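# Move a hose from the red port to the blue port

## Task

At the workbench, release the hose's latch on the manifold's red port, then insert the hose into the blue port and press until it latches. The robot must finish upright: tipping over or being left tilted counts as failure. Nothing may be knocked or placed outside the work area.

## Robot and tools

Robot: TidyBot++, a mobile base (0.54 m long, 0.50 m wide, 0.38 m tall) on four driven casters. It carries one seven-joint arm with a two-finger gripper. The shoulder sits 0.12 m ahead of the base centre and 0.68 m off the floor. Two cameras: base_camera, fixed on the base, and wrist_camera, which looks along the hand. A loose object may occasionally get a small nudge from outside.

Frames: the base frame has its origin on the floor below the base centre, with x forward, y left and z up, in metres. The odometry frame is the base frame as it stood when the scene began. hand_pose is the point between the finger pads, given in the base frame. Its z axis runs out along the fingers, and the fingers open and close along its y axis.

move: one action, plus optional cameras and blocking. Its parts start together and may finish at different times.
- base: an object holding any of translate_m (forward +), strafe_m (left +), each -2 to 2 m, and rotate_rad (counter-clockwise from above +), -6.3 to 6.3 rad. These are offsets from where the base currently is, measured along its own axes at the start of the command.
- joints: an object of absolute targets by name, in radians: joint_1_rad..joint_7_rad, plus gripper_pos (0 fully open, about 85 mm gap; 1 fully closed). Ranges: joint_2_rad ±2.249, joint_4_rad ±2.579, joint_6_rad ±2.099; joints 1, 3, 5 and 7 are unlimited and take the shorter way round, so to turn far, send steps under half a turn. Signs: joint_1 positive turns the arm clockwise from above, the opposite of rotate_rad. joint_2 at 0 points the upper arm up, and positive leans it forward. joint_4 at 0 means a straight elbow, and negative bends the forearm forward (with joint_3 at 3.14). joint_6 negative bends the hand forward. joint_7 positive turns a down-pointing hand counter-clockwise; at 1.57 the fingers open toward the robot's left and right.
- target: a list of seven numbers [x, y, z, qw, qx, qy, qz]. This is an absolute hand pose in the base frame, in metres plus a quaternion. Alongside it, joints may only contain gripper_pos.
- speeds: caps for this action only. translate_m and strafe_m take 0.05–0.5 m/s, rotate_rad takes 0.1–1.57 rad/s. When you combine translate and strafe, give the speed under just one of them.
- min_time_s: 0.1–8 s, the shortest time any arm motion in this action may take.
- cameras: a list drawn from base_camera, wrist_camera, all. blocking: true (the default) waits until everything is at rest; false returns after about 0.5 s while motion continues.
A move without an action just returns state and images. Unknown keys make the call invalid. Out-of-range values get it refused, and then later move, wait and finished_scene calls in that reply are skipped. Each action ends after at most 15 s, and the base times out after 14 s.

wait: seconds (0–10) plus optional cameras. It returns early once earlier moves have settled. stop: brakes every running motion; stopped parts hold where they are and can keep pressing on whatever they touch. zoom_image: camera plus region [x0, y0, x1, y1], in pixels of that camera's latest image, at most 504 by 504. read_manual: licence texts only. finished_scene: scene = the current scene's number. The goal has to hold once the robot is left alone.

Result lines: move is done, or the worst status word. base_status, joint_status and hand_status report done, moving, off_target (resting short, possibly still pushing), not_followed (the self-collision check withheld the targets; "joint command not followed" or "pose unreachable" with a cause), contact_stop, time_out, torque_fault, stopped, or limit_stop_at_motor_heat. The base's done only means the wheels turned as commanded, and slip is counted as travel. hand_pose is the measured hand pose, and hand_target is where the joint targets would put the hand. joint_positions, base_odometry (heading in rad, left +), base_tilt (degrees, forward and right +, about 1° bias), motor_effort in % with the peak of the last action in brackets, Motor temperatures per arm joint, pictures (the order of the images), on_its_own, and earlier move for a non-blocking move. Warning lines: ARM HIT, MOTOR HOT (60 °C; at 75 °C the arm sags for 30–60 s), and torque fault (the arm halts for 10 s).

Practical notes: after a hand target, the hand usually settles within about 3 cm. To correct it, add (wanted − measured) to the last target. To keep the hand still, resend hand_target, not hand_pose. A target the arm cannot reach makes it wander for up to 10 s. Poses low and close in front of the base can land well off, or drive the arm into the base, and no check prevents that. The arm never avoids obstacles. Grip pressure at gripper_pos 1 is about 100–150 N per finger. Held loads make the arm sag. Tilting or tipping comes from driving while the arm is snagged high up, from pulling or pushing sideways on a raised hand, or from swinging a stretched arm; pulling the arm in or backing away sets the robot upright again. Avoid hard impacts, letting parts drop, very strong pushes, and twisting or yanking while gripping; they cost quality or fail the job. Time spent thinking also counts as scene time.

Each tool is called after "Emit:" in YAML: its name, and indented under it one key for each argument.

## Session

Emit:
move:

Scene clock: 0.00 s.
Motor temperatures (°C): [33 38 31 30 41 42 44]
base_odometry: x=+0.000 y=+0.000 heading=+0.000
base_tilt: forward=+0.3 right=+0.0
base_status: not commanded
joint_positions: joint_1_rad=+0.016 joint_2_rad=-0.327 joint_3_rad=+3.170 joint_4_rad=-2.505 joint_5_rad=-0.020 joint_6_rad=-0.915 joint_7_rad=+1.599 gripper_pos=+0.000
joint_status: not commanded
motor_effort: joint_1_rad=-1 joint_2_rad=-3 joint_3_rad=+0 joint_4_rad=+11 joint_5_rad=+0 joint_6_rad=+0 joint_7_rad=+0
hand_pose: x=+0.2575 y=+0.0013 z=+0.5902 quat_wxyz=(-0.012, +1.000, -0.013, +0.024) (m; base frame)
hand_target: x=+0.2573 y=+0.0013 z=+0.5900 quat_wxyz=(-0.012, +1.000, -0.013, +0.024) (m; base frame)
hand_status: not commanded
pictures: base_camera, wrist_camera

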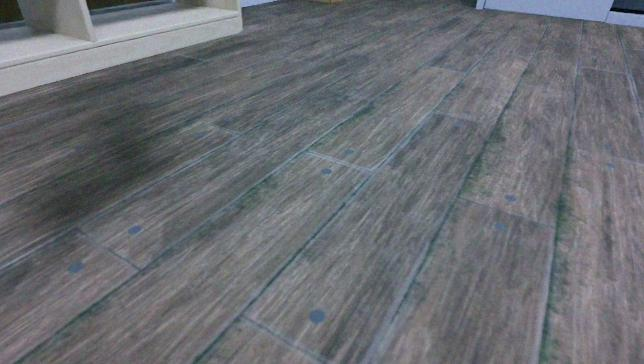

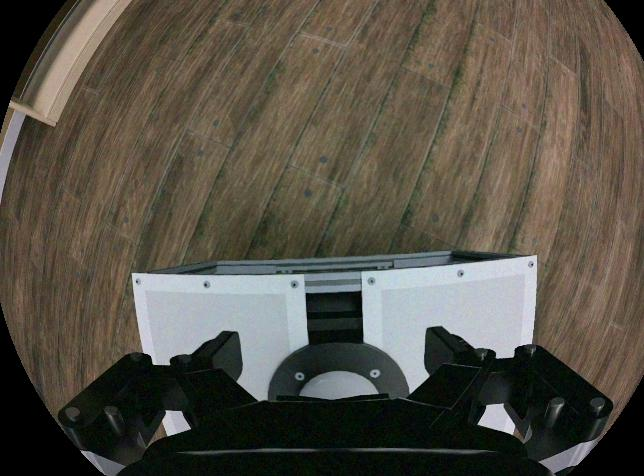

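Emit:
move:
  joints: {"joint_6_rad": 0.35}
  cameras: ["all"]

Scene clock: 3.17 s.
move: done
base_odometry: x=+0.000 y=+0.000 heading=+0.000
base_tilt: forward=+0.3 right=+0.0
base_status: not commanded
joint_positions: joint_1_rad=+0.016 joint_2_rad=-0.327 joint_3_rad=+3.170 joint_4_rad=-2.505 joint_5_rad=-0.020 joint_6_rad=+0.316 joint_7_rad=+1.599 gripper_pos=+0.000
joint_status: all done
motor_effort: joint_1_rad=-1(1) joint_2_rad=-7(7) joint_3_rad=-1(1) joint_4_rad=+16(16) joint_5_rad=+0(1) joint_6_rad=+8(8) joint_7_rad=+0(0)
hand_pose: x=+0.5401 y=-0.0197 z=+0.8117 quat_wxyz=(+0.014, +0.802, -0.018, +0.597) (m; base frame)
hand_target: x=+0.5428 y=-0.0201 z=+0.8214 quat_wxyz=(+0.015, +0.792, -0.018, +0.610) (m; base frame)
hand_status: not commanded
pictures: base_camera, wrist_camera
camera_calibration:
wrist_camera: T_world_to_cam=[[-0.052842, -0.998298, -0.0246561, 0.0313955], [-0.254073, 0.0373185, -0.966465, 0.983192], [0.96574, -0.0448055, -0.255613, -0.182179], [0, 0, 0, 1]] pos_world=[0.427399, -0.0135118, 0.904428]

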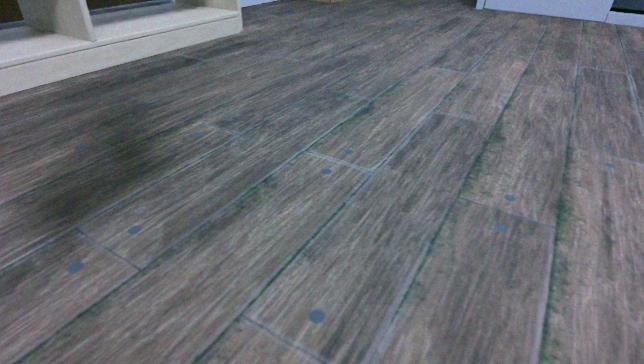

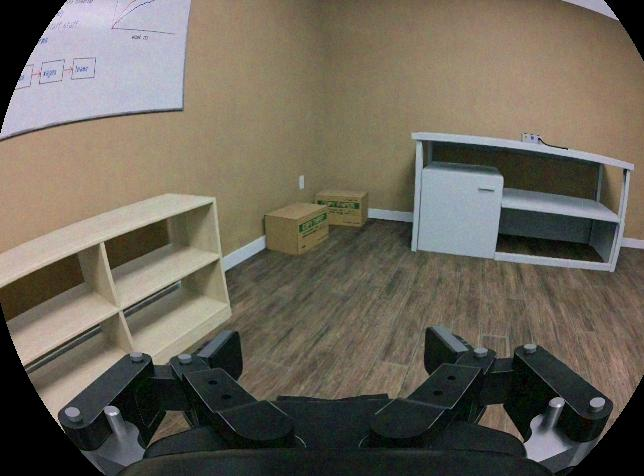

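Emit:
zoom_image:
  camera: "wrist_camera"
  region: [400, 110, 640, 280]

Scaled by 2.100.

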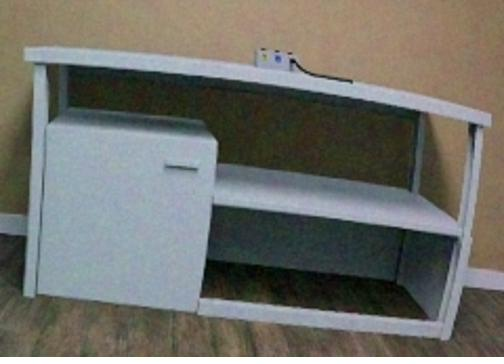

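Emit:
move:
  base: {"translate_m": 1.52, "strafe_m": -1.1, "rotate_rad": -0.51}
  target: [0.5, 0, 1.12, 0, 0.819, 0, 0.574]
  cameras: ["wrist_camera"]

Scene clock: 12.03 s.
move: done
base_odometry: x=+1.520 y=-1.100 heading=-0.510
base_tilt: forward=+0.4 right=-0.1
base_status: done
joint_positions: joint_1_rad=+0.012 joint_2_rad=-0.438 joint_3_rad=+3.169 joint_4_rad=-1.497 joint_5_rad=-0.020 joint_6_rad=-0.849 joint_7_rad=+1.599 gripper_pos=+0.000
joint_status: not commanded
motor_effort: joint_1_rad=+0(2) joint_2_rad=-5(10) joint_3_rad=-1(3) joint_4_rad=+17(19) joint_5_rad=+0(1) joint_6_rad=+8(9) joint_7_rad=+0(0)
hand_pose: x=+0.5083 y=-0.0133 z=+1.1142 quat_wxyz=(+0.004, +0.816, -0.008, +0.579) (m; base frame)
hand_target: x=+0.5000 y=+0.0000 z=+1.1200 quat_wxyz=(+0.000, +0.819, +0.000, +0.574) (m; base frame)
hand_status: done (0.017 m and 1.2 deg from the pose sent, 0.312 m and 4.2 deg at the start)
pictures: wrist_camera
camera_calibration:
wrist_camera: T_world_to_cam=[[-0.0256436, -0.999268, -0.0283973, 0.0338676], [-0.298734, 0.0347687, -0.953703, 1.27561], [0.953992, -0.0159731, -0.299407, -0.018628], [0, 0, 0, 1]] pos_world=[0.399708, -0.010806, 1.21194]

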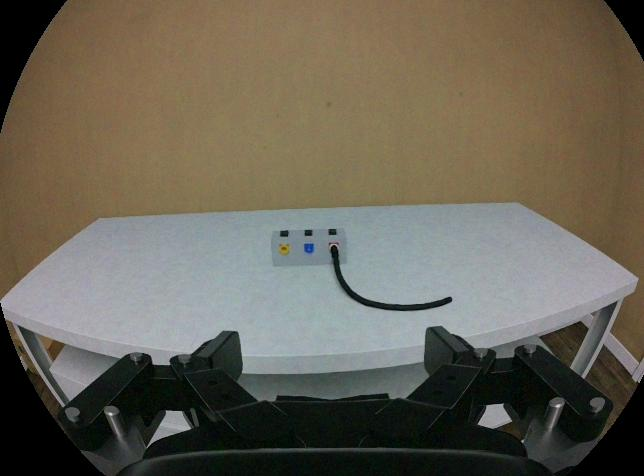

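Emit:
zoom_image:
  camera: "wrist_camera"
  region: [260, 220, 360, 295]

Emit:
zoom_image:
  camera: "wrist_camera"
  region: [260, 220, 460, 320]

Scaled by 5.040.

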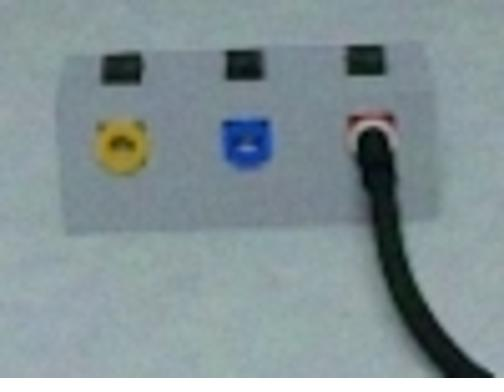

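Scaled by 2.520.

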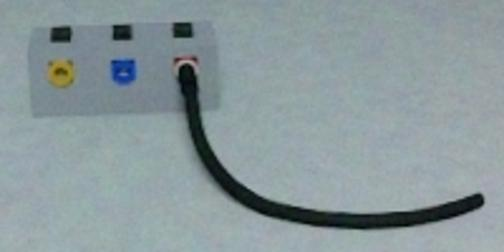

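Emit:
move:
  base: {"translate_m": 0.34}
  target: [0.42, 0.0, 1.12, 0, 0.9063, 0, 0.4226]
  cameras: ["all"]

Emit:
zoom_image:
  camera: "wrist_camera"
  region: [220, 150, 450, 320]

Scene clock: 18.27 s.
move: done
base_odometry: x=+1.817 y=-1.266 heading=-0.511
base_tilt: forward=+0.4 right=-0.1
base_status: done
joint_positions: joint_1_rad=+0.010 joint_2_rad=-0.334 joint_3_rad=+3.169 joint_4_rad=-1.066 joint_5_rad=-0.020 joint_6_rad=-1.525 joint_7_rad=+1.599 gripper_pos=+0.000
joint_status: not commanded
motor_effort: joint_1_rad=-1(2) joint_2_rad=-4(8) joint_3_rad=-1(1) joint_4_rad=+14(17) joint_5_rad=+0(1) joint_6_rad=+6(8) joint_7_rad=+0(0)
hand_pose: x=+0.4323 y=-0.0076 z=+1.1161 quat_wxyz=(+0.000, +0.904, -0.001, +0.428) (m; base frame)
hand_target: x=+0.4200 y=+0.0000 z=+1.1200 quat_wxyz=(+0.000, +0.906, +0.000, +0.423) (m; base frame)
hand_status: done (0.015 m and 0.7 deg from the pose sent, 0.089 m and 20.7 deg at the start)
pictures: base_camera, wrist_camera
camera_calibration:
wrist_camera: T_world_to_cam=[[-0.0194071, -0.999569, -0.0220355, 0.0278908], [-0.607458, 0.0292937, -0.793812, 1.2095], [0.794115, -0.00201997, -0.607764, 0.467874], [0, 0, 0, 1]] pos_world=[0.363717, -0.0066069, 1.24509]

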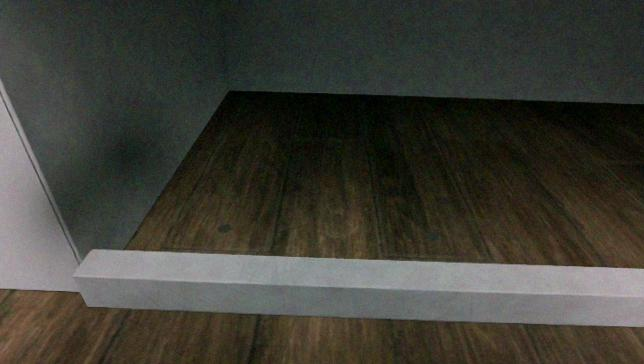

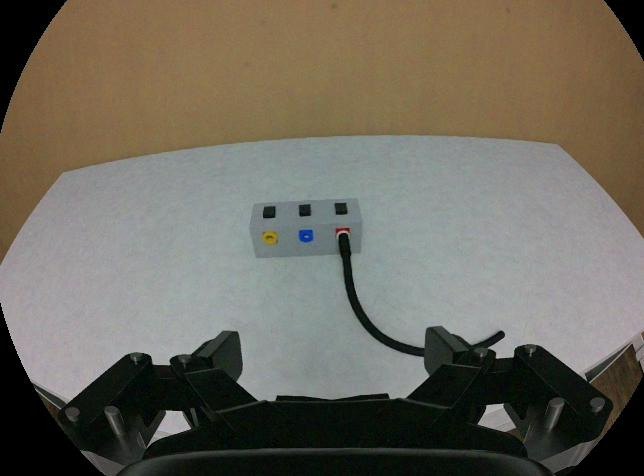

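Scaled by 2.191.

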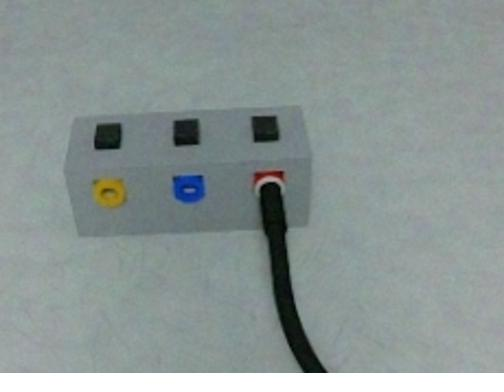

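Emit:
move:
  target: [0.57, -0.01, 1.01, 0, 0.8434, 0, 0.5373]
  cameras: ["wrist_camera"]

Emit:
zoom_image:
  camera: "wrist_camera"
  region: [220, 180, 450, 350]

Scene clock: 21.87 s.
move: done
base_odometry: x=+1.817 y=-1.266 heading=-0.511
base_tilt: forward=+0.4 right=-0.1
base_status: not commanded
joint_positions: joint_1_rad=-0.011 joint_2_rad=-0.336 joint_3_rad=+3.169 joint_4_rad=-1.668 joint_5_rad=-0.020 joint_6_rad=-0.675 joint_7_rad=+1.599 gripper_pos=+0.000
joint_status: not commanded
motor_effort: joint_1_rad=+0(1) joint_2_rad=-9(9) joint_3_rad=-1(1) joint_4_rad=+18(19) joint_5_rad=+0(1) joint_6_rad=+7(8) joint_7_rad=+0(0)
hand_pose: x=+0.5681 y=-0.0048 z=+1.0219 quat_wxyz=(-0.002, +0.843, +0.000, +0.537) (m; base frame)
hand_target: x=+0.5700 y=-0.0100 z=+1.0100 quat_wxyz=(+0.000, +0.843, +0.000, +0.537) (m; base frame)
hand_status: done (0.013 m and 0.2 deg from the pose sent, 0.174 m and 14.3 deg at the start)
pictures: wrist_camera
camera_calibration:
wrist_camera: T_world_to_cam=[[-0.00946532, -0.999564, -0.0279571, 0.0316354], [-0.392714, 0.0294278, -0.91919, 1.22335], [0.919612, 0.00227871, -0.392822, 0.0118874], [0, 0, 0, 1]] pos_world=[0.469794, -0.00440592, 1.13004]

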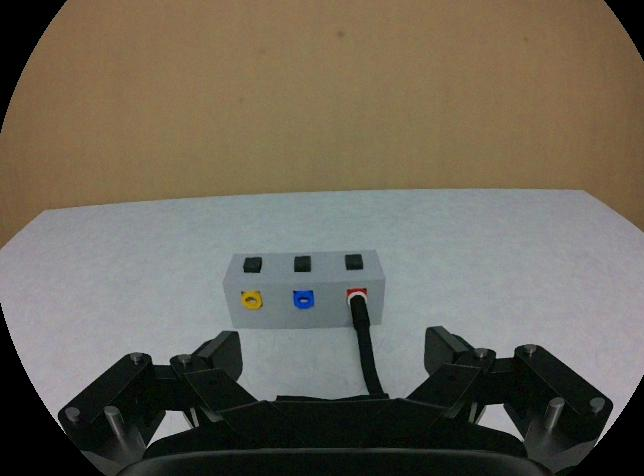

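Scaled by 2.191.

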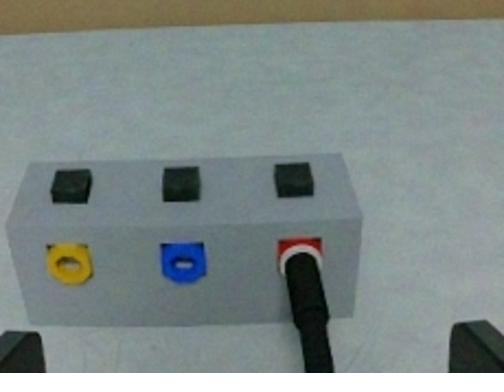

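Emit:
move:
  target: [0.735, -0.025, 1.03, 0, 0.9239, 0, 0.3827]
  joints: {"gripper_pos": 1}
  cameras: ["wrist_camera"]

Emit:
zoom_image:
  camera: "wrist_camera"
  region: [220, 180, 450, 350]

Scene clock: 28.80 s.
move: done
base_odometry: x=+1.817 y=-1.266 heading=-0.511
base_tilt: forward=+0.4 right=-0.1
base_status: not commanded
joint_positions: joint_1_rad=+0.031 joint_2_rad=+0.292 joint_3_rad=+3.169 joint_4_rad=-0.723 joint_5_rad=-0.020 joint_6_rad=-1.306 joint_7_rad=+1.599 gripper_pos=+0.999
joint_status: all done
motor_effort: joint_1_rad=+0(1) joint_2_rad=-27(28) joint_3_rad=-1(2) joint_4_rad=+15(19) joint_5_rad=+0(2) joint_6_rad=+6(8) joint_7_rad=+0(0)
hand_pose: x=+0.7347 y=-0.0255 z=+1.0384 quat_wxyz=(+0.011, +0.917, -0.011, +0.399) (m; base frame)
hand_target: x=+0.7350 y=-0.0250 z=+1.0300 quat_wxyz=(+0.000, +0.924, +0.000, +0.383) (m; base frame)
hand_status: done (0.008 m and 2.7 deg from the pose sent, 0.168 m and 20.0 deg at the start)
pictures: wrist_camera
camera_calibration:
wrist_camera: T_world_to_cam=[[-0.0459328, -0.998907, -0.00871165, 0.0198085], [-0.656388, 0.0367544, -0.753528, 1.32635], [0.753024, -0.0288934, -0.657358, 0.261459], [0, 0, 0, 1]] pos_world=[0.674622, -0.0214078, 1.17148]

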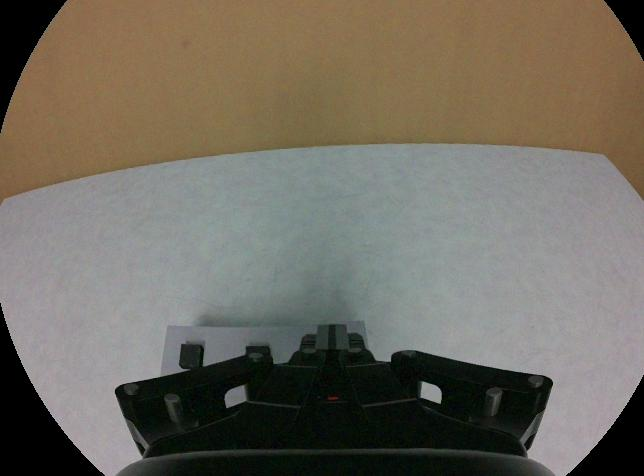

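Scaled by 2.191.

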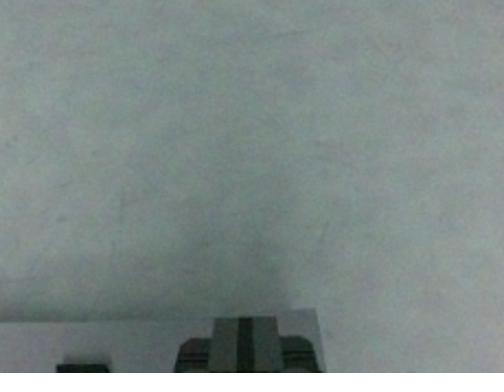

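Emit:
move:
  target: [0.752, -0.021, 0.995, 0, 0.9239, 0, 0.3827]
  cameras: ["wrist_camera"]

Emit:
zoom_image:
  camera: "wrist_camera"
  region: [140, 280, 400, 400]

Scene clock: 30.73 s.
move: done
base_odometry: x=+1.817 y=-1.266 heading=-0.511
base_tilt: forward=+0.4 right=+0.0
base_status: not commanded
joint_positions: joint_1_rad=+0.031 joint_2_rad=+0.294 joint_3_rad=+3.169 joint_4_rad=-0.794 joint_5_rad=-0.020 joint_6_rad=-1.254 joint_7_rad=+1.599 gripper_pos=+0.999
joint_status: not commanded
motor_effort: joint_1_rad=+0(1) joint_2_rad=-27(29) joint_3_rad=-1(2) joint_4_rad=+16(17) joint_5_rad=+0(1) joint_6_rad=+6(7) joint_7_rad=+0(0)
hand_pose: x=+0.7423 y=-0.0262 z=+1.0136 quat_wxyz=(+0.010, +0.921, -0.011, +0.389) (m; base frame)
hand_target: x=+0.7520 y=-0.0210 z=+0.9950 quat_wxyz=(+0.000, +0.924, +0.000, +0.383) (m; base frame)
hand_status: done (0.022 m and 2.0 deg from the pose sent, 0.047 m and 2.7 deg at the start)
pictures: wrist_camera
camera_calibration:
wrist_camera: T_world_to_cam=[[-0.0471711, -0.998842, -0.00949485, 0.0209323], [-0.67184, 0.0387595, -0.739681, 1.31023], [0.739193, -0.0285126, -0.67289, 0.265483], [0, 0, 0, 1]] pos_world=[0.685009, -0.0223062, 1.14799]

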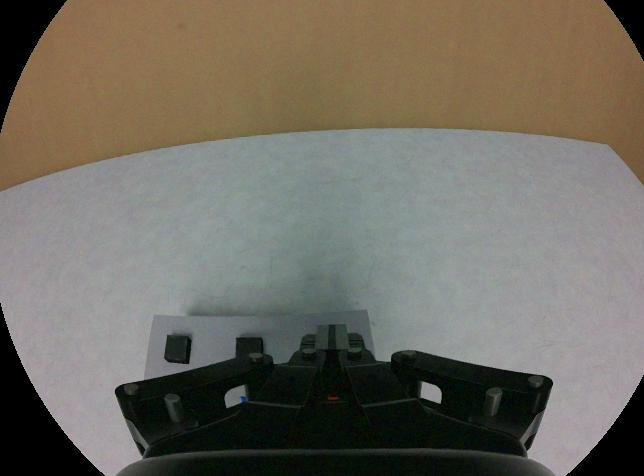

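Scaled by 1.938.

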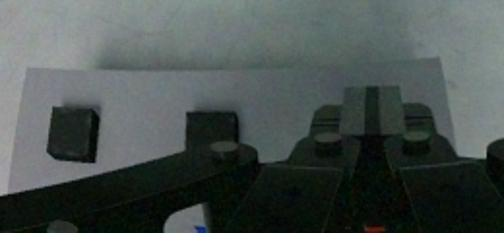

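Emit:
move:
  target: [0.770, -0.020, 0.980, 0, 0.9239, 0, 0.3827]
  cameras: ["wrist_camera"]

Emit:
zoom_image:
  camera: "wrist_camera"
  region: [140, 280, 400, 400]

Scene clock: 34.17 s.
move: done
base_odometry: x=+1.817 y=-1.266 heading=-0.511
base_tilt: forward=+0.4 right=+0.0
base_status: not commanded
joint_positions: joint_1_rad=+0.031 joint_2_rad=+0.320 joint_3_rad=+3.169 joint_4_rad=-0.795 joint_5_rad=-0.020 joint_6_rad=-1.217 joint_7_rad=+1.599 gripper_pos=+0.999
joint_status: not commanded
motor_effort: joint_1_rad=+0(1) joint_2_rad=-28(29) joint_3_rad=-1(2) joint_4_rad=+17(17) joint_5_rad=+0(1) joint_6_rad=+6(7) joint_7_rad=+0(0)
hand_pose: x=+0.7590 y=-0.0270 z=+1.0046 quat_wxyz=(+0.011, +0.919, -0.011, +0.394) (m; base frame)
hand_target: x=+0.7700 y=-0.0200 z=+0.9800 quat_wxyz=(+0.000, +0.924, +0.000, +0.383) (m; base frame)
hand_status: done (0.028 m and 2.3 deg from the pose sent, 0.044 m and 2.0 deg at the start)
pictures: wrist_camera
camera_calibration:
wrist_camera: T_world_to_cam=[[-0.0474106, -0.998835, -0.00896111, 0.0205292], [-0.664896, 0.0382523, -0.745956, 1.31584], [0.74543, -0.029408, -0.665935, 0.235375], [0, 0, 0, 1]] pos_world=[0.700417, -0.0229068, 1.13849]

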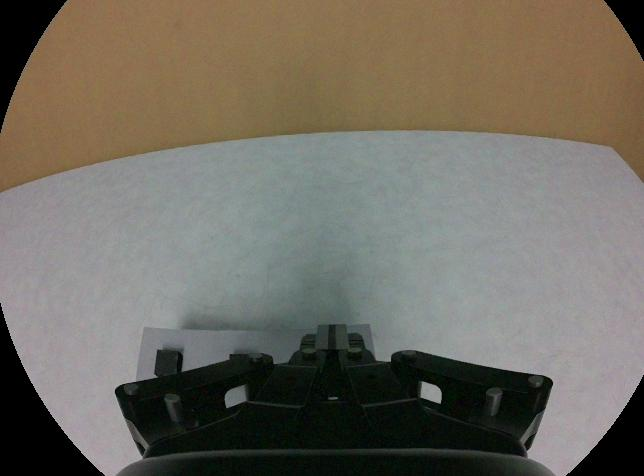

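Scaled by 1.938.

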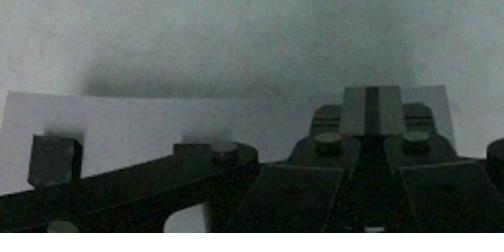

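Emit:
move:
  target: [0.768, -0.017, 0.962, 0, 0.9239, 0, 0.3827]
  cameras: ["wrist_camera"]

Emit:
zoom_image:
  camera: "wrist_camera"
  region: [140, 280, 400, 400]

Scene clock: 36.17 s.
move: done
base_odometry: x=+1.817 y=-1.266 heading=-0.511
base_tilt: forward=+0.4 right=-0.1
base_status: not commanded
joint_positions: joint_1_rad=+0.031 joint_2_rad=+0.320 joint_3_rad=+3.169 joint_4_rad=-0.894 joint_5_rad=-0.020 joint_6_rad=-1.148 joint_7_rad=+1.599 gripper_pos=+0.999
joint_status: not commanded
motor_effort: joint_1_rad=+0(1) joint_2_rad=-29(30) joint_3_rad=-1(2) joint_4_rad=+17(18) joint_5_rad=+0(1) joint_6_rad=+6(6) joint_7_rad=+0(0)
hand_pose: x=+0.7646 y=-0.0278 z=+0.9694 quat_wxyz=(+0.010, +0.925, -0.012, +0.380) (m; base frame)
hand_target: x=+0.7680 y=-0.0170 z=+0.9620 quat_wxyz=(+0.000, +0.924, +0.000, +0.383) (m; base frame)
hand_status: done (0.013 m and 1.9 deg from the pose sent, 0.045 m and 2.3 deg at the start)
pictures: wrist_camera
camera_calibration:
wrist_camera: T_world_to_cam=[[-0.0492439, -0.998738, -0.00988395, 0.0220143], [-0.68705, 0.0410552, -0.72545, 1.29041], [0.72494, -0.0289332, -0.688204, 0.244928], [0, 0, 0, 1]] pos_world=[0.710099, -0.0239047, 1.1049]

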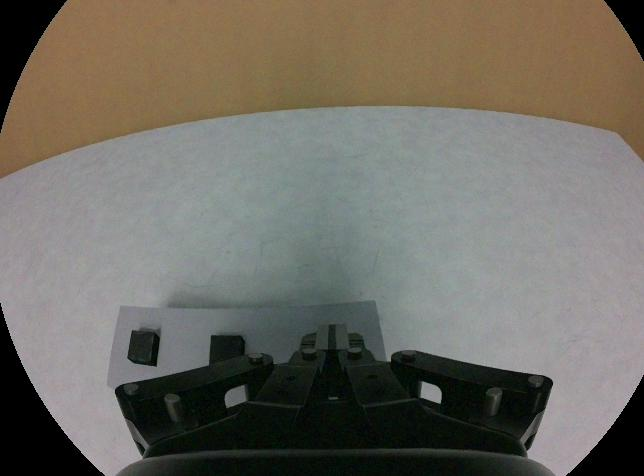

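Scaled by 1.938.

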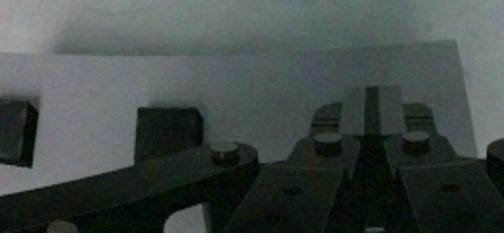

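Emit:
move:
  target: [0.770, -0.008, 0.950, 0, 0.9239, 0, 0.3827]
  cameras: ["wrist_camera"]

Emit:
zoom_image:
  camera: "wrist_camera"
  region: [140, 280, 400, 400]

Scene clock: 38.97 s.
move: done
base_odometry: x=+1.817 y=-1.266 heading=-0.511
base_tilt: forward=+0.4 right=-0.1
base_status: not commanded
joint_positions: joint_1_rad=+0.017 joint_2_rad=+0.314 joint_3_rad=+3.169 joint_4_rad=-0.932 joint_5_rad=-0.020 joint_6_rad=-1.097 joint_7_rad=+1.599 gripper_pos=+0.999
joint_status: not commanded
motor_effort: joint_1_rad=+0(1) joint_2_rad=-28(29) joint_3_rad=-1(2) joint_4_rad=+16(17) joint_5_rad=+0(1) joint_6_rad=+6(6) joint_7_rad=+0(0)
hand_pose: x=+0.7700 y=-0.0192 z=+0.9650 quat_wxyz=(+0.008, +0.921, -0.006, +0.389) (m; base frame)
hand_target: x=+0.7700 y=-0.0080 z=+0.9500 quat_wxyz=(+0.000, +0.924, +0.000, +0.383) (m; base frame)
hand_status: done (0.019 m and 1.4 deg from the pose sent, 0.028 m and 1.9 deg at the start)
pictures: wrist_camera
camera_calibration:
wrist_camera: T_world_to_cam=[[-0.0359753, -0.999301, -0.0101476, 0.020802], [-0.673214, 0.0317379, -0.738766, 1.29264], [0.738572, -0.0197458, -0.673885, 0.214174], [0, 0, 0, 1]] pos_world=[0.712786, -0.0160091, 1.09949]

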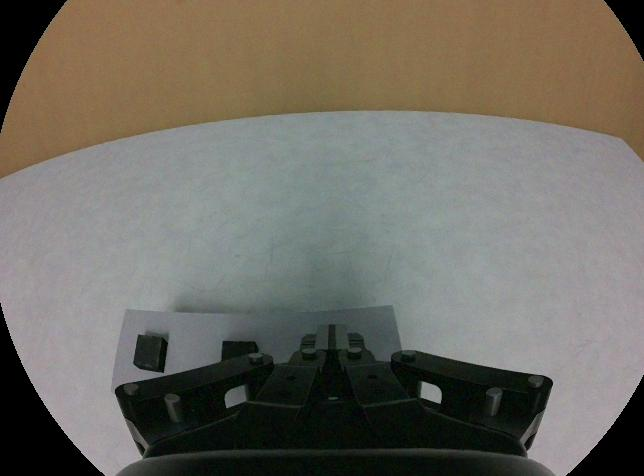

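Scaled by 1.938.

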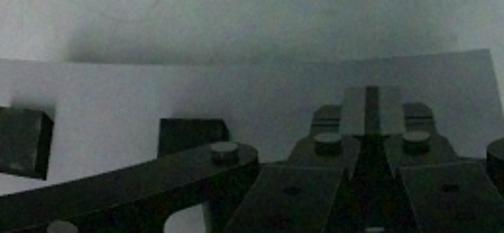

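Emit:
move:
  target: [0.772, -0.008, 0.938, 0, 0.9239, 0, 0.3827]
  cameras: ["wrist_camera"]

Emit:
zoom_image:
  camera: "wrist_camera"
  region: [270, 280, 400, 400]

Scene clock: 42.30 s.
move: done
base_odometry: x=+1.817 y=-1.266 heading=-0.511
base_tilt: forward=+0.4 right=-0.1
base_status: not commanded
joint_positions: joint_1_rad=+0.017 joint_2_rad=+0.298 joint_3_rad=+3.169 joint_4_rad=-0.971 joint_5_rad=-0.020 joint_6_rad=-1.055 joint_7_rad=+1.599 gripper_pos=+0.999
joint_status: not commanded
motor_effort: joint_1_rad=+0(1) joint_2_rad=-25(27) joint_3_rad=-1(1) joint_4_rad=+14(16) joint_5_rad=-1(1) joint_6_rad=+5(5) joint_7_rad=+0(0)
hand_pose: x=+0.7698 y=-0.0194 z=+0.9646 quat_wxyz=(+0.008, +0.917, -0.007, +0.398) (m; base frame)
hand_target: x=+0.7720 y=-0.0080 z=+0.9380 quat_wxyz=(+0.000, +0.924, +0.000, +0.383) (m; base frame)
hand_status: done (0.029 m and 2.2 deg from the pose sent, 0.029 m and 1.4 deg at the start)
pictures: wrist_camera
camera_calibration:
wrist_camera: T_world_to_cam=[[-0.0363465, -0.999282, -0.0107265, 0.0214899], [-0.658886, 0.0320329, -0.751561, 1.2936], [0.751364, -0.020249, -0.659577, 0.190337], [0, 0, 0, 1]] pos_world=[0.710101, -0.016109, 1.09799]

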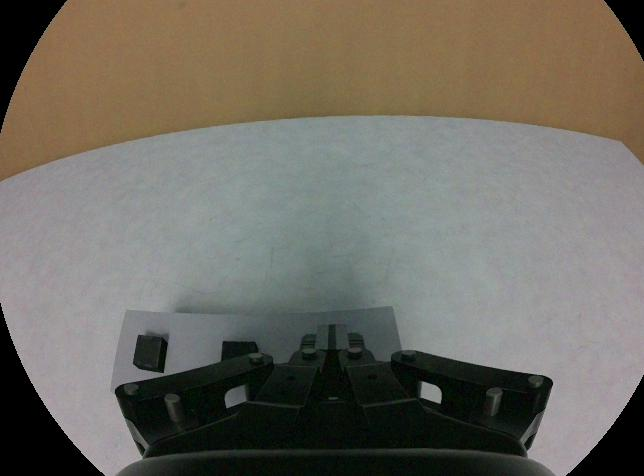

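Scaled by 3.877.

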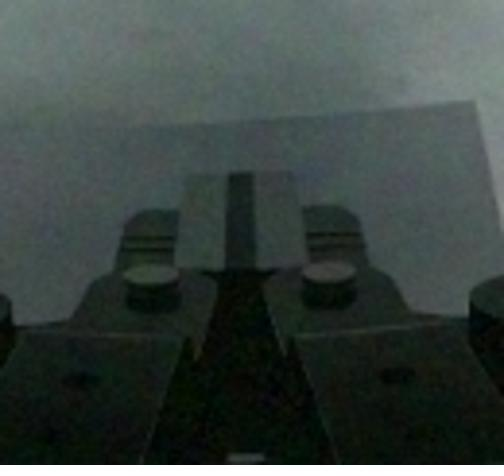

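Emit:
move:
  target: [0.773, -0.008, 0.922, 0, 0.9239, 0, 0.3827]
  cameras: ["wrist_camera"]

Emit:
zoom_image:
  camera: "wrist_camera"
  region: [270, 280, 400, 400]

Scene clock: 43.67 s.
move: done
base_odometry: x=+1.817 y=-1.266 heading=-0.511
base_tilt: forward=+0.4 right=+0.0
base_status: not commanded
joint_positions: joint_1_rad=+0.017 joint_2_rad=+0.278 joint_3_rad=+3.169 joint_4_rad=-1.023 joint_5_rad=-0.020 joint_6_rad=-0.993 joint_7_rad=+1.599 gripper_pos=+0.999
joint_status: not commanded
motor_effort: joint_1_rad=+0(1) joint_2_rad=-22(25) joint_3_rad=-1(1) joint_4_rad=+13(15) joint_5_rad=+0(1) joint_6_rad=+4(5) joint_7_rad=+0(0)
hand_pose: x=+0.7709 y=-0.0198 z=+0.9643 quat_wxyz=(+0.008, +0.911, -0.007, +0.411) (m; base frame)
hand_target: x=+0.7730 y=-0.0080 z=+0.9220 quat_wxyz=(+0.000, +0.924, +0.000, +0.383) (m; base frame)
hand_status: done (0.044 m and 3.8 deg from the pose sent, 0.044 m and 2.2 deg at the start)
pictures: wrist_camera
camera_calibration:
wrist_camera: T_world_to_cam=[[-0.0369674, -0.999251, -0.0113981, 0.0222373], [-0.636002, 0.0323236, -0.77101, 1.29518], [0.770802, -0.0212531, -0.636721, 0.152227], [0, 0, 0, 1]] pos_world=[0.707224, -0.016409, 1.09578]

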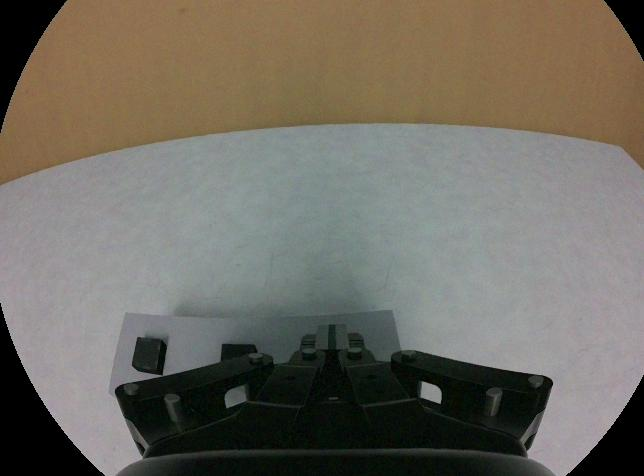

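Scaled by 3.877.

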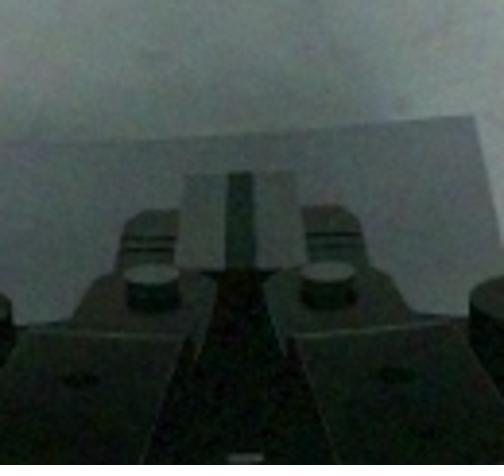

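Emit:
move:
  target: [0.762, -0.012, 1.0, 0, 0.9239, 0, 0.3827]

Emit:
move:
  target: [0.60, -0.012, 1.02, 0, 0.8660, 0, 0.5]
  joints: {"gripper_pos": 0.35}
  cameras: ["wrist_camera"]

Emit:
zoom_image:
  camera: "wrist_camera"
  region: [220, 220, 430, 370]

Scene clock: 46.23 s.
move: done
base_odometry: x=+1.817 y=-1.266 heading=-0.511
base_tilt: forward=+0.4 right=+0.0
base_status: not commanded
joint_positions: joint_1_rad=+0.017 joint_2_rad=+0.320 joint_3_rad=+3.169 joint_4_rad=-0.785 joint_5_rad=-0.020 joint_6_rad=-1.208 joint_7_rad=+1.599 gripper_pos=+0.999
joint_status: not commanded
motor_effort: joint_1_rad=+0(1) joint_2_rad=-28(30) joint_3_rad=-1(2) joint_4_rad=+16(18) joint_5_rad=+0(1) joint_6_rad=+6(6) joint_7_rad=+0(0)
hand_pose: x=+0.7616 y=-0.0178 z=+1.0116 quat_wxyz=(+0.008, +0.916, -0.005, +0.402) (m; base frame)
hand_target: x=+0.7620 y=-0.0120 z=+1.0000 quat_wxyz=(+0.000, +0.924, +0.000, +0.383) (m; base frame)
hand_status: done (0.013 m and 2.7 deg from the pose sent, 0.038 m and 3.8 deg at the start)
pictures: none

Scene clock: 48.53 s.
move: done
base_odometry: x=+1.817 y=-1.266 heading=-0.511
base_tilt: forward=+0.3 right=-0.1
base_status: not commanded
joint_positions: joint_1_rad=-0.004 joint_2_rad=-0.212 joint_3_rad=+3.170 joint_4_rad=-1.483 joint_5_rad=-0.020 joint_6_rad=-0.829 joint_7_rad=+1.599 gripper_pos=+0.350
joint_status: all done
motor_effort: joint_1_rad=+0(1) joint_2_rad=-12(30) joint_3_rad=-1(2) joint_4_rad=+18(18) joint_5_rad=-1(1) joint_6_rad=+7(8) joint_7_rad=+0(0)
hand_pose: x=+0.5999 y=-0.0074 z=+1.0289 quat_wxyz=(+0.000, +0.867, -0.002, +0.498) (m; base frame)
hand_target: x=+0.6000 y=-0.0120 z=+1.0200 quat_wxyz=(+0.000, +0.866, +0.000, +0.500) (m; base frame)
hand_status: done (0.010 m and 0.4 deg from the pose sent, 0.162 m and 12.6 deg at the start)
pictures: wrist_camera
camera_calibration:
wrist_camera: T_world_to_cam=[[-0.0160824, -0.999568, -0.0245959, 0.0301087], [-0.476236, 0.0292872, -0.87883, 1.25087], [0.87917, -0.0024202, -0.476502, 0.0957262], [0, 0, 0, 1]] pos_world=[0.512032, -0.00630699, 1.14565]

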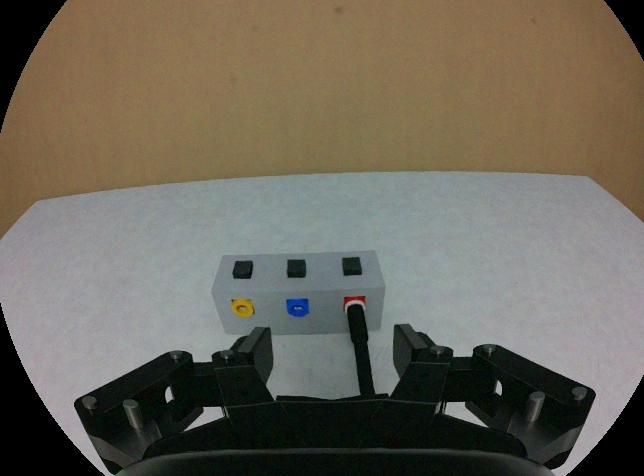

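Scaled by 2.400.

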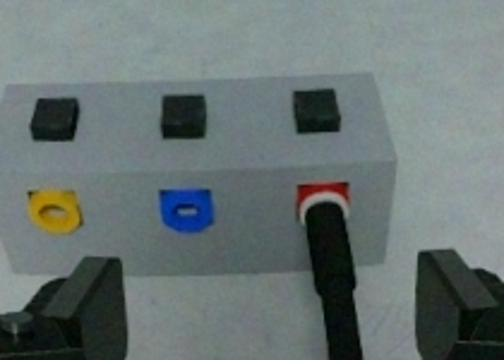

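Emit:
move:
  target: [0.690, -0.028, 0.926, 0, 0.8660, 0, 0.5]
  cameras: ["wrist_camera"]

Emit:
zoom_image:
  camera: "wrist_camera"
  region: [220, 220, 430, 370]

Scene clock: 52.77 s.
move: done
base_odometry: x=+1.817 y=-1.266 heading=-0.511
base_tilt: forward=+0.3 right=-0.1
base_status: not commanded
joint_positions: joint_1_rad=-0.004 joint_2_rad=-0.030 joint_3_rad=+3.196 joint_4_rad=-1.633 joint_5_rad=-0.107 joint_6_rad=-0.503 joint_7_rad=+1.713 gripper_pos=+0.350
joint_status: not commanded
motor_effort: joint_1_rad=-1(1) joint_2_rad=-19(23) joint_3_rad=-2(2) joint_4_rad=+18(20) joint_5_rad=-1(1) joint_6_rad=+7(8) joint_7_rad=+0(0)
hand_pose: x=+0.6892 y=-0.0122 z=+0.9340 quat_wxyz=(+0.002, +0.868, +0.011, +0.496) (m; base frame)
hand_target: x=+0.6900 y=-0.0280 z=+0.9260 quat_wxyz=(+0.000, +0.866, +0.000, +0.500) (m; base frame)
hand_status: done (0.018 m and 1.4 deg from the pose sent, 0.138 m and 0.4 deg at the start)
pictures: wrist_camera
camera_calibration:
wrist_camera: T_world_to_cam=[[0.0046051, -0.999943, -0.00967926, -0.00381884], [-0.479635, 0.00628462, -0.877446, 1.21101], [0.877456, 0.00868323, -0.479578, -0.02385], [0, 0, 0, 1]] pos_world=[0.601788, -0.0112223, 1.05112]

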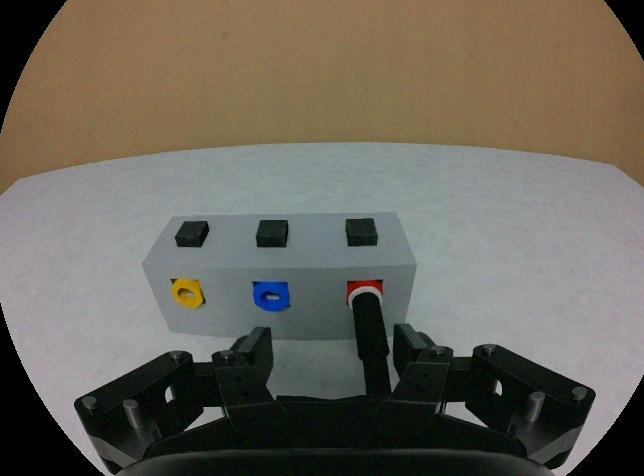

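Scaled by 2.400.

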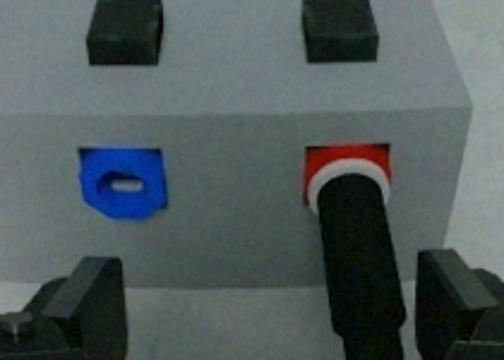

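Emit:
move:
  target: [0.690, -0.042, 0.927, 0, 0.8660, 0, 0.5]
  cameras: ["wrist_camera"]

Emit:
zoom_image:
  camera: "wrist_camera"
  region: [220, 220, 430, 370]

Scene clock: 54.60 s.
move: done
base_odometry: x=+1.817 y=-1.266 heading=-0.511
base_tilt: forward=+0.4 right=+0.0
base_status: not commanded
joint_positions: joint_1_rad=+0.014 joint_2_rad=-0.030 joint_3_rad=+3.230 joint_4_rad=-1.633 joint_5_rad=-0.197 joint_6_rad=-0.502 joint_7_rad=+1.816 gripper_pos=+0.350
joint_status: not commanded
motor_effort: joint_1_rad=+0(2) joint_2_rad=-19(19) joint_3_rad=-1(2) joint_4_rad=+18(19) joint_5_rad=-1(2) joint_6_rad=+7(7) joint_7_rad=+0(0)
hand_pose: x=+0.6898 y=-0.0284 z=+0.9364 quat_wxyz=(+0.002, +0.866, +0.010, +0.500) (m; base frame)
hand_target: x=+0.6900 y=-0.0420 z=+0.9270 quat_wxyz=(+0.000, +0.866, +0.000, +0.500) (m; base frame)
hand_status: done (0.017 m and 1.2 deg from the pose sent, 0.031 m and 1.4 deg at the start)
pictures: wrist_camera
camera_calibration:
wrist_camera: T_world_to_cam=[[0.00295727, -0.99994, -0.010515, -0.0180284], [-0.471903, 0.00787514, -0.881615, 1.21207], [0.881645, 0.00756926, -0.471852, -0.0331959], [0, 0, 0, 1]] pos_world=[0.601299, -0.0273212, 1.05272]

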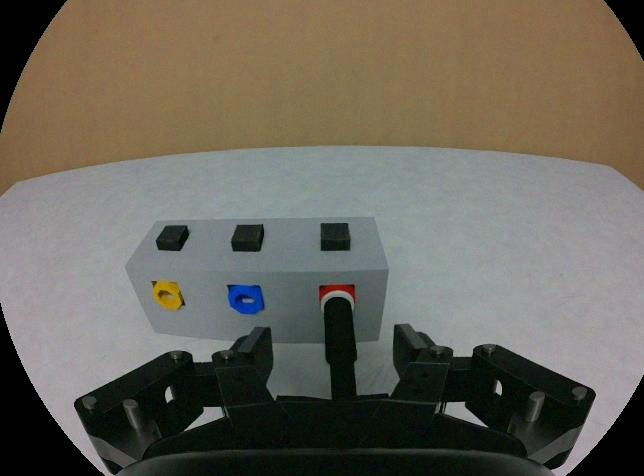

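Scaled by 2.400.

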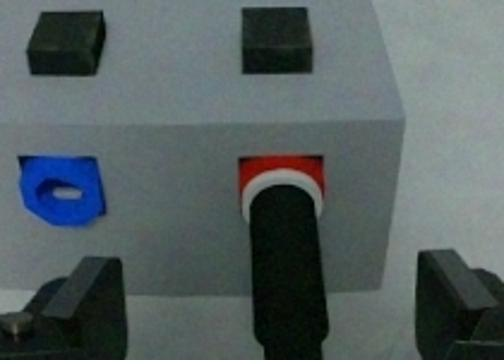

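Emit:
move:
  joints: {"gripper_pos": 0.93}
  cameras: ["wrist_camera"]

Emit:
zoom_image:
  camera: "wrist_camera"
  region: [220, 220, 430, 370]

Scene clock: 56.23 s.
move: done
base_odometry: x=+1.817 y=-1.266 heading=-0.511
base_tilt: forward=+0.4 right=+0.0
base_status: not commanded
joint_positions: joint_1_rad=+0.017 joint_2_rad=-0.030 joint_3_rad=+3.233 joint_4_rad=-1.633 joint_5_rad=-0.197 joint_6_rad=-0.501 joint_7_rad=+1.816 gripper_pos=+0.930
joint_status: all done
motor_effort: joint_1_rad=+0(1) joint_2_rad=-19(19) joint_3_rad=-1(2) joint_4_rad=+18(18) joint_5_rad=+0(2) joint_6_rad=+7(8) joint_7_rad=+0(0)
hand_pose: x=+0.6898 y=-0.0317 z=+0.9367 quat_wxyz=(+0.003, +0.866, +0.008, +0.500) (m; base frame)
hand_target: x=+0.6900 y=-0.0420 z=+0.9270 quat_wxyz=(+0.000, +0.866, +0.000, +0.500) (m; base frame)
hand_status: not commanded
pictures: wrist_camera
camera_calibration:
wrist_camera: T_world_to_cam=[[-0.00293978, -0.999941, -0.0104817, -0.0174155], [-0.471122, 0.0106306, -0.882004, 1.21216], [0.882063, 0.00234528, -0.471126, -0.0342232], [0, 0, 0, 1]] pos_world=[0.601211, -0.0302201, 1.05282]

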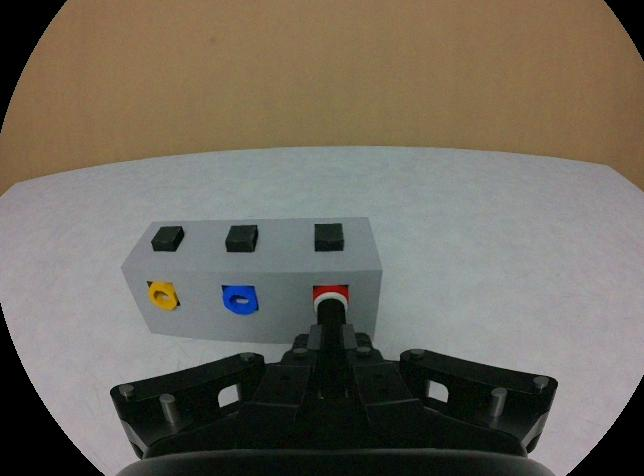

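Scaled by 2.400.

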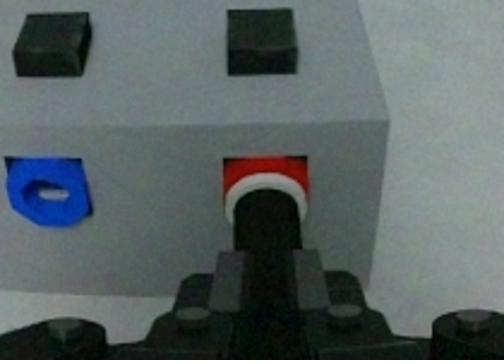

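Emit:
move:
  joints: {"gripper_pos": 1}

Scene clock: 57.00 s.
move: done
base_odometry: x=+1.817 y=-1.266 heading=-0.511
base_tilt: forward=+0.3 right=+0.0
base_status: not commanded
joint_positions: joint_1_rad=+0.017 joint_2_rad=-0.030 joint_3_rad=+3.233 joint_4_rad=-1.633 joint_5_rad=-0.197 joint_6_rad=-0.500 joint_7_rad=+1.816 gripper_pos=+0.999
joint_status: all done
motor_effort: joint_1_rad=-1(2) joint_2_rad=-18(19) joint_3_rad=-2(2) joint_4_rad=+17(18) joint_5_rad=-1(2) joint_6_rad=+7(7) joint_7_rad=+0(0)
hand_pose: x=+0.6900 y=-0.0319 z=+0.9371 quat_wxyz=(+0.003, +0.865, +0.007, +0.501) (m; base frame)
hand_target: x=+0.6900 y=-0.0420 z=+0.9270 quat_wxyz=(+0.000, +0.866, +0.000, +0.500) (m; base frame)
hand_status: not commanded
pictures: none

Emit:
move:
  joints: {"gripper_pos": 0.5}
  cameras: ["wrist_camera"]

Emit:
zoom_image:
  camera: "wrist_camera"
  region: [270, 260, 400, 390]

Scene clock: 58.17 s.
move: done
base_odometry: x=+1.817 y=-1.266 heading=-0.511
base_tilt: forward=+0.4 right=-0.1
base_status: not commanded
joint_positions: joint_1_rad=+0.017 joint_2_rad=-0.030 joint_3_rad=+3.233 joint_4_rad=-1.633 joint_5_rad=-0.197 joint_6_rad=-0.500 joint_7_rad=+1.816 gripper_pos=+0.500
joint_status: all done
motor_effort: joint_1_rad=-1(1) joint_2_rad=-19(19) joint_3_rad=-1(2) joint_4_rad=+18(19) joint_5_rad=-1(2) joint_6_rad=+7(8) joint_7_rad=+0(0)
hand_pose: x=+0.6900 y=-0.0319 z=+0.9371 quat_wxyz=(+0.003, +0.865, +0.007, +0.501) (m; base frame)
hand_target: x=+0.6900 y=-0.0420 z=+0.9270 quat_wxyz=(+0.000, +0.866, +0.000, +0.500) (m; base frame)
hand_status: not commanded
pictures: wrist_camera
camera_calibration:
wrist_camera: T_world_to_cam=[[-0.0034104, -0.999941, -0.0103344, -0.0173835], [-0.469736, 0.0107253, -0.882742, 1.21246], [0.8828, 0.00184396, -0.469745, -0.0359496], [0, 0, 0, 1]] pos_world=[0.601213, -0.0303201, 1.05322]

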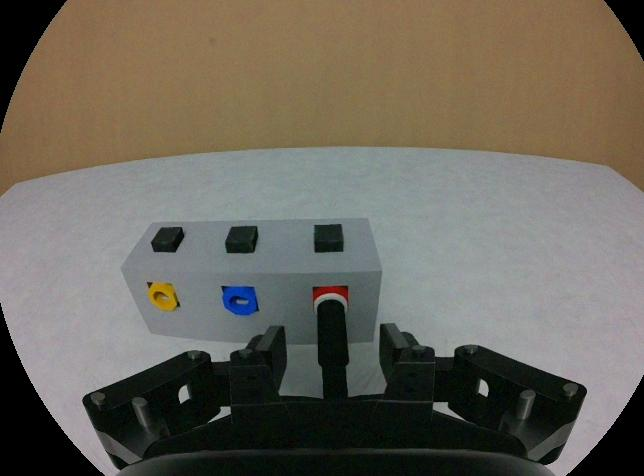

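Scaled by 3.877.

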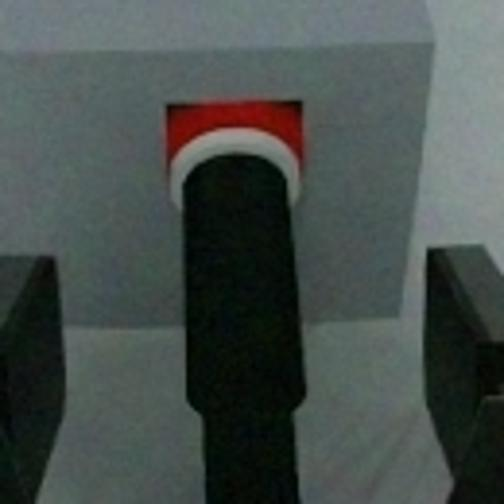

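Emit:
move:
  target: [0.713, -0.041, 0.904, 0, 0.8660, 0, 0.5]
  cameras: ["wrist_camera"]

Emit:
zoom_image:
  camera: "wrist_camera"
  region: [270, 260, 400, 390]

Scene clock: 61.10 s.
move: done
base_odometry: x=+1.817 y=-1.266 heading=-0.511
base_tilt: forward=+0.4 right=-0.1
base_status: not commanded
joint_positions: joint_1_rad=+0.068 joint_2_rad=+0.016 joint_3_rad=+3.205 joint_4_rad=-1.633 joint_5_rad=-0.225 joint_6_rad=-0.439 joint_7_rad=+1.840 gripper_pos=+0.500
joint_status: not commanded
motor_effort: joint_1_rad=+1(1) joint_2_rad=-20(22) joint_3_rad=+0(1) joint_4_rad=+18(18) joint_5_rad=+0(1) joint_6_rad=+7(8) joint_7_rad=+0(0)
hand_pose: x=+0.7097 y=-0.0467 z=+0.9274 quat_wxyz=(+0.009, +0.861, -0.005, +0.508) (m; base frame)
hand_target: x=+0.7130 y=-0.0410 z=+0.9040 quat_wxyz=(+0.000, +0.866, +0.000, +0.500) (m; base frame)
hand_status: done (0.024 m and 1.6 deg from the pose sent, 0.041 m and 0.9 deg at the start)
pictures: wrist_camera
camera_calibration:
wrist_camera: T_world_to_cam=[[-0.029491, -0.999484, -0.0127042, -0.0114982], [-0.45454, 0.0247292, -0.890383, 1.21017], [0.890238, -0.0204837, -0.455035, -0.0778957], [0, 0, 0, 1]] pos_world=[0.619078, -0.0430145, 1.04192]

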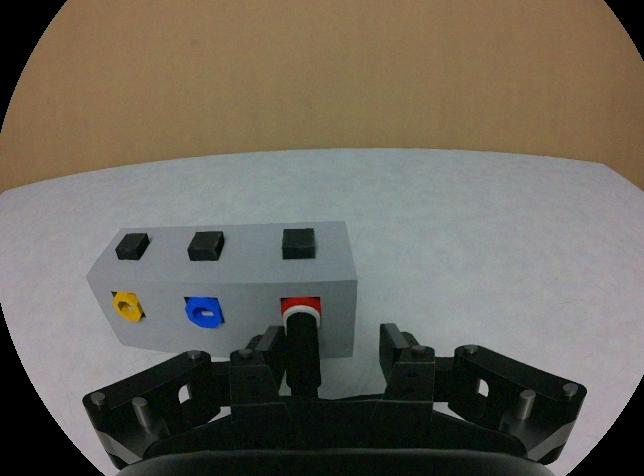

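Scaled by 3.877.

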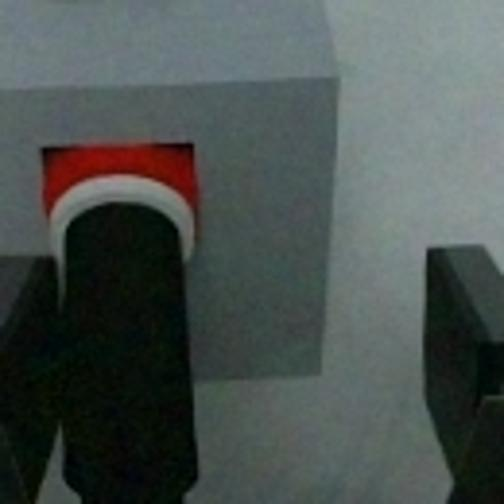

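Emit:
move:
  target: [0.716, -0.027, 0.895, 0, 0.8660, 0, 0.5]
  cameras: ["wrist_camera"]

Emit:
zoom_image:
  camera: "wrist_camera"
  region: [270, 260, 400, 390]

Scene clock: 62.37 s.
move: done
base_odometry: x=+1.817 y=-1.266 heading=-0.511
base_tilt: forward=+0.4 right=-0.1
base_status: not commanded
joint_positions: joint_1_rad=+0.063 joint_2_rad=+0.021 joint_3_rad=+3.196 joint_4_rad=-1.654 joint_5_rad=-0.211 joint_6_rad=-0.398 joint_7_rad=+1.815 gripper_pos=+0.500
joint_status: not commanded
motor_effort: joint_1_rad=+0(1) joint_2_rad=-21(21) joint_3_rad=-1(1) joint_4_rad=+18(18) joint_5_rad=-1(1) joint_6_rad=+7(8) joint_7_rad=+0(0)
hand_pose: x=+0.7134 y=-0.0434 z=+0.9226 quat_wxyz=(+0.008, +0.858, -0.009, +0.513) (m; base frame)
hand_target: x=+0.7160 y=-0.0270 z=+0.8950 quat_wxyz=(+0.000, +0.866, +0.000, +0.500) (m; base frame)
hand_status: done (0.032 m and 2.2 deg from the pose sent, 0.038 m and 1.6 deg at the start)
pictures: wrist_camera
camera_calibration:
wrist_camera: T_world_to_cam=[[-0.0355337, -0.99919, -0.0188974, 0.0019819], [-0.443215, 0.0327042, -0.895819, 1.20481], [0.895711, -0.0234561, -0.444018, -0.0975086], [0, 0, 0, 1]] pos_world=[0.6214, -0.0397093, 1.03603]

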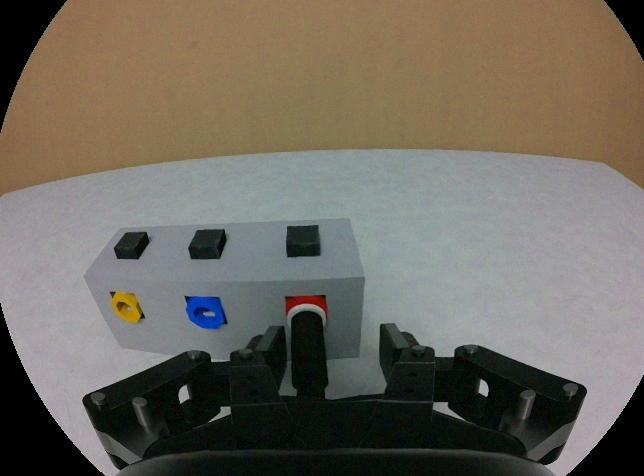

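Scaled by 3.877.

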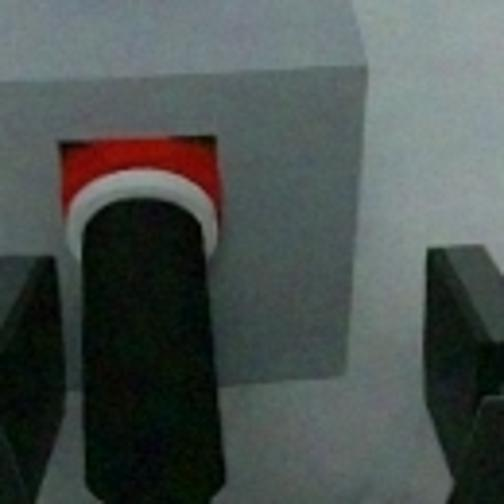

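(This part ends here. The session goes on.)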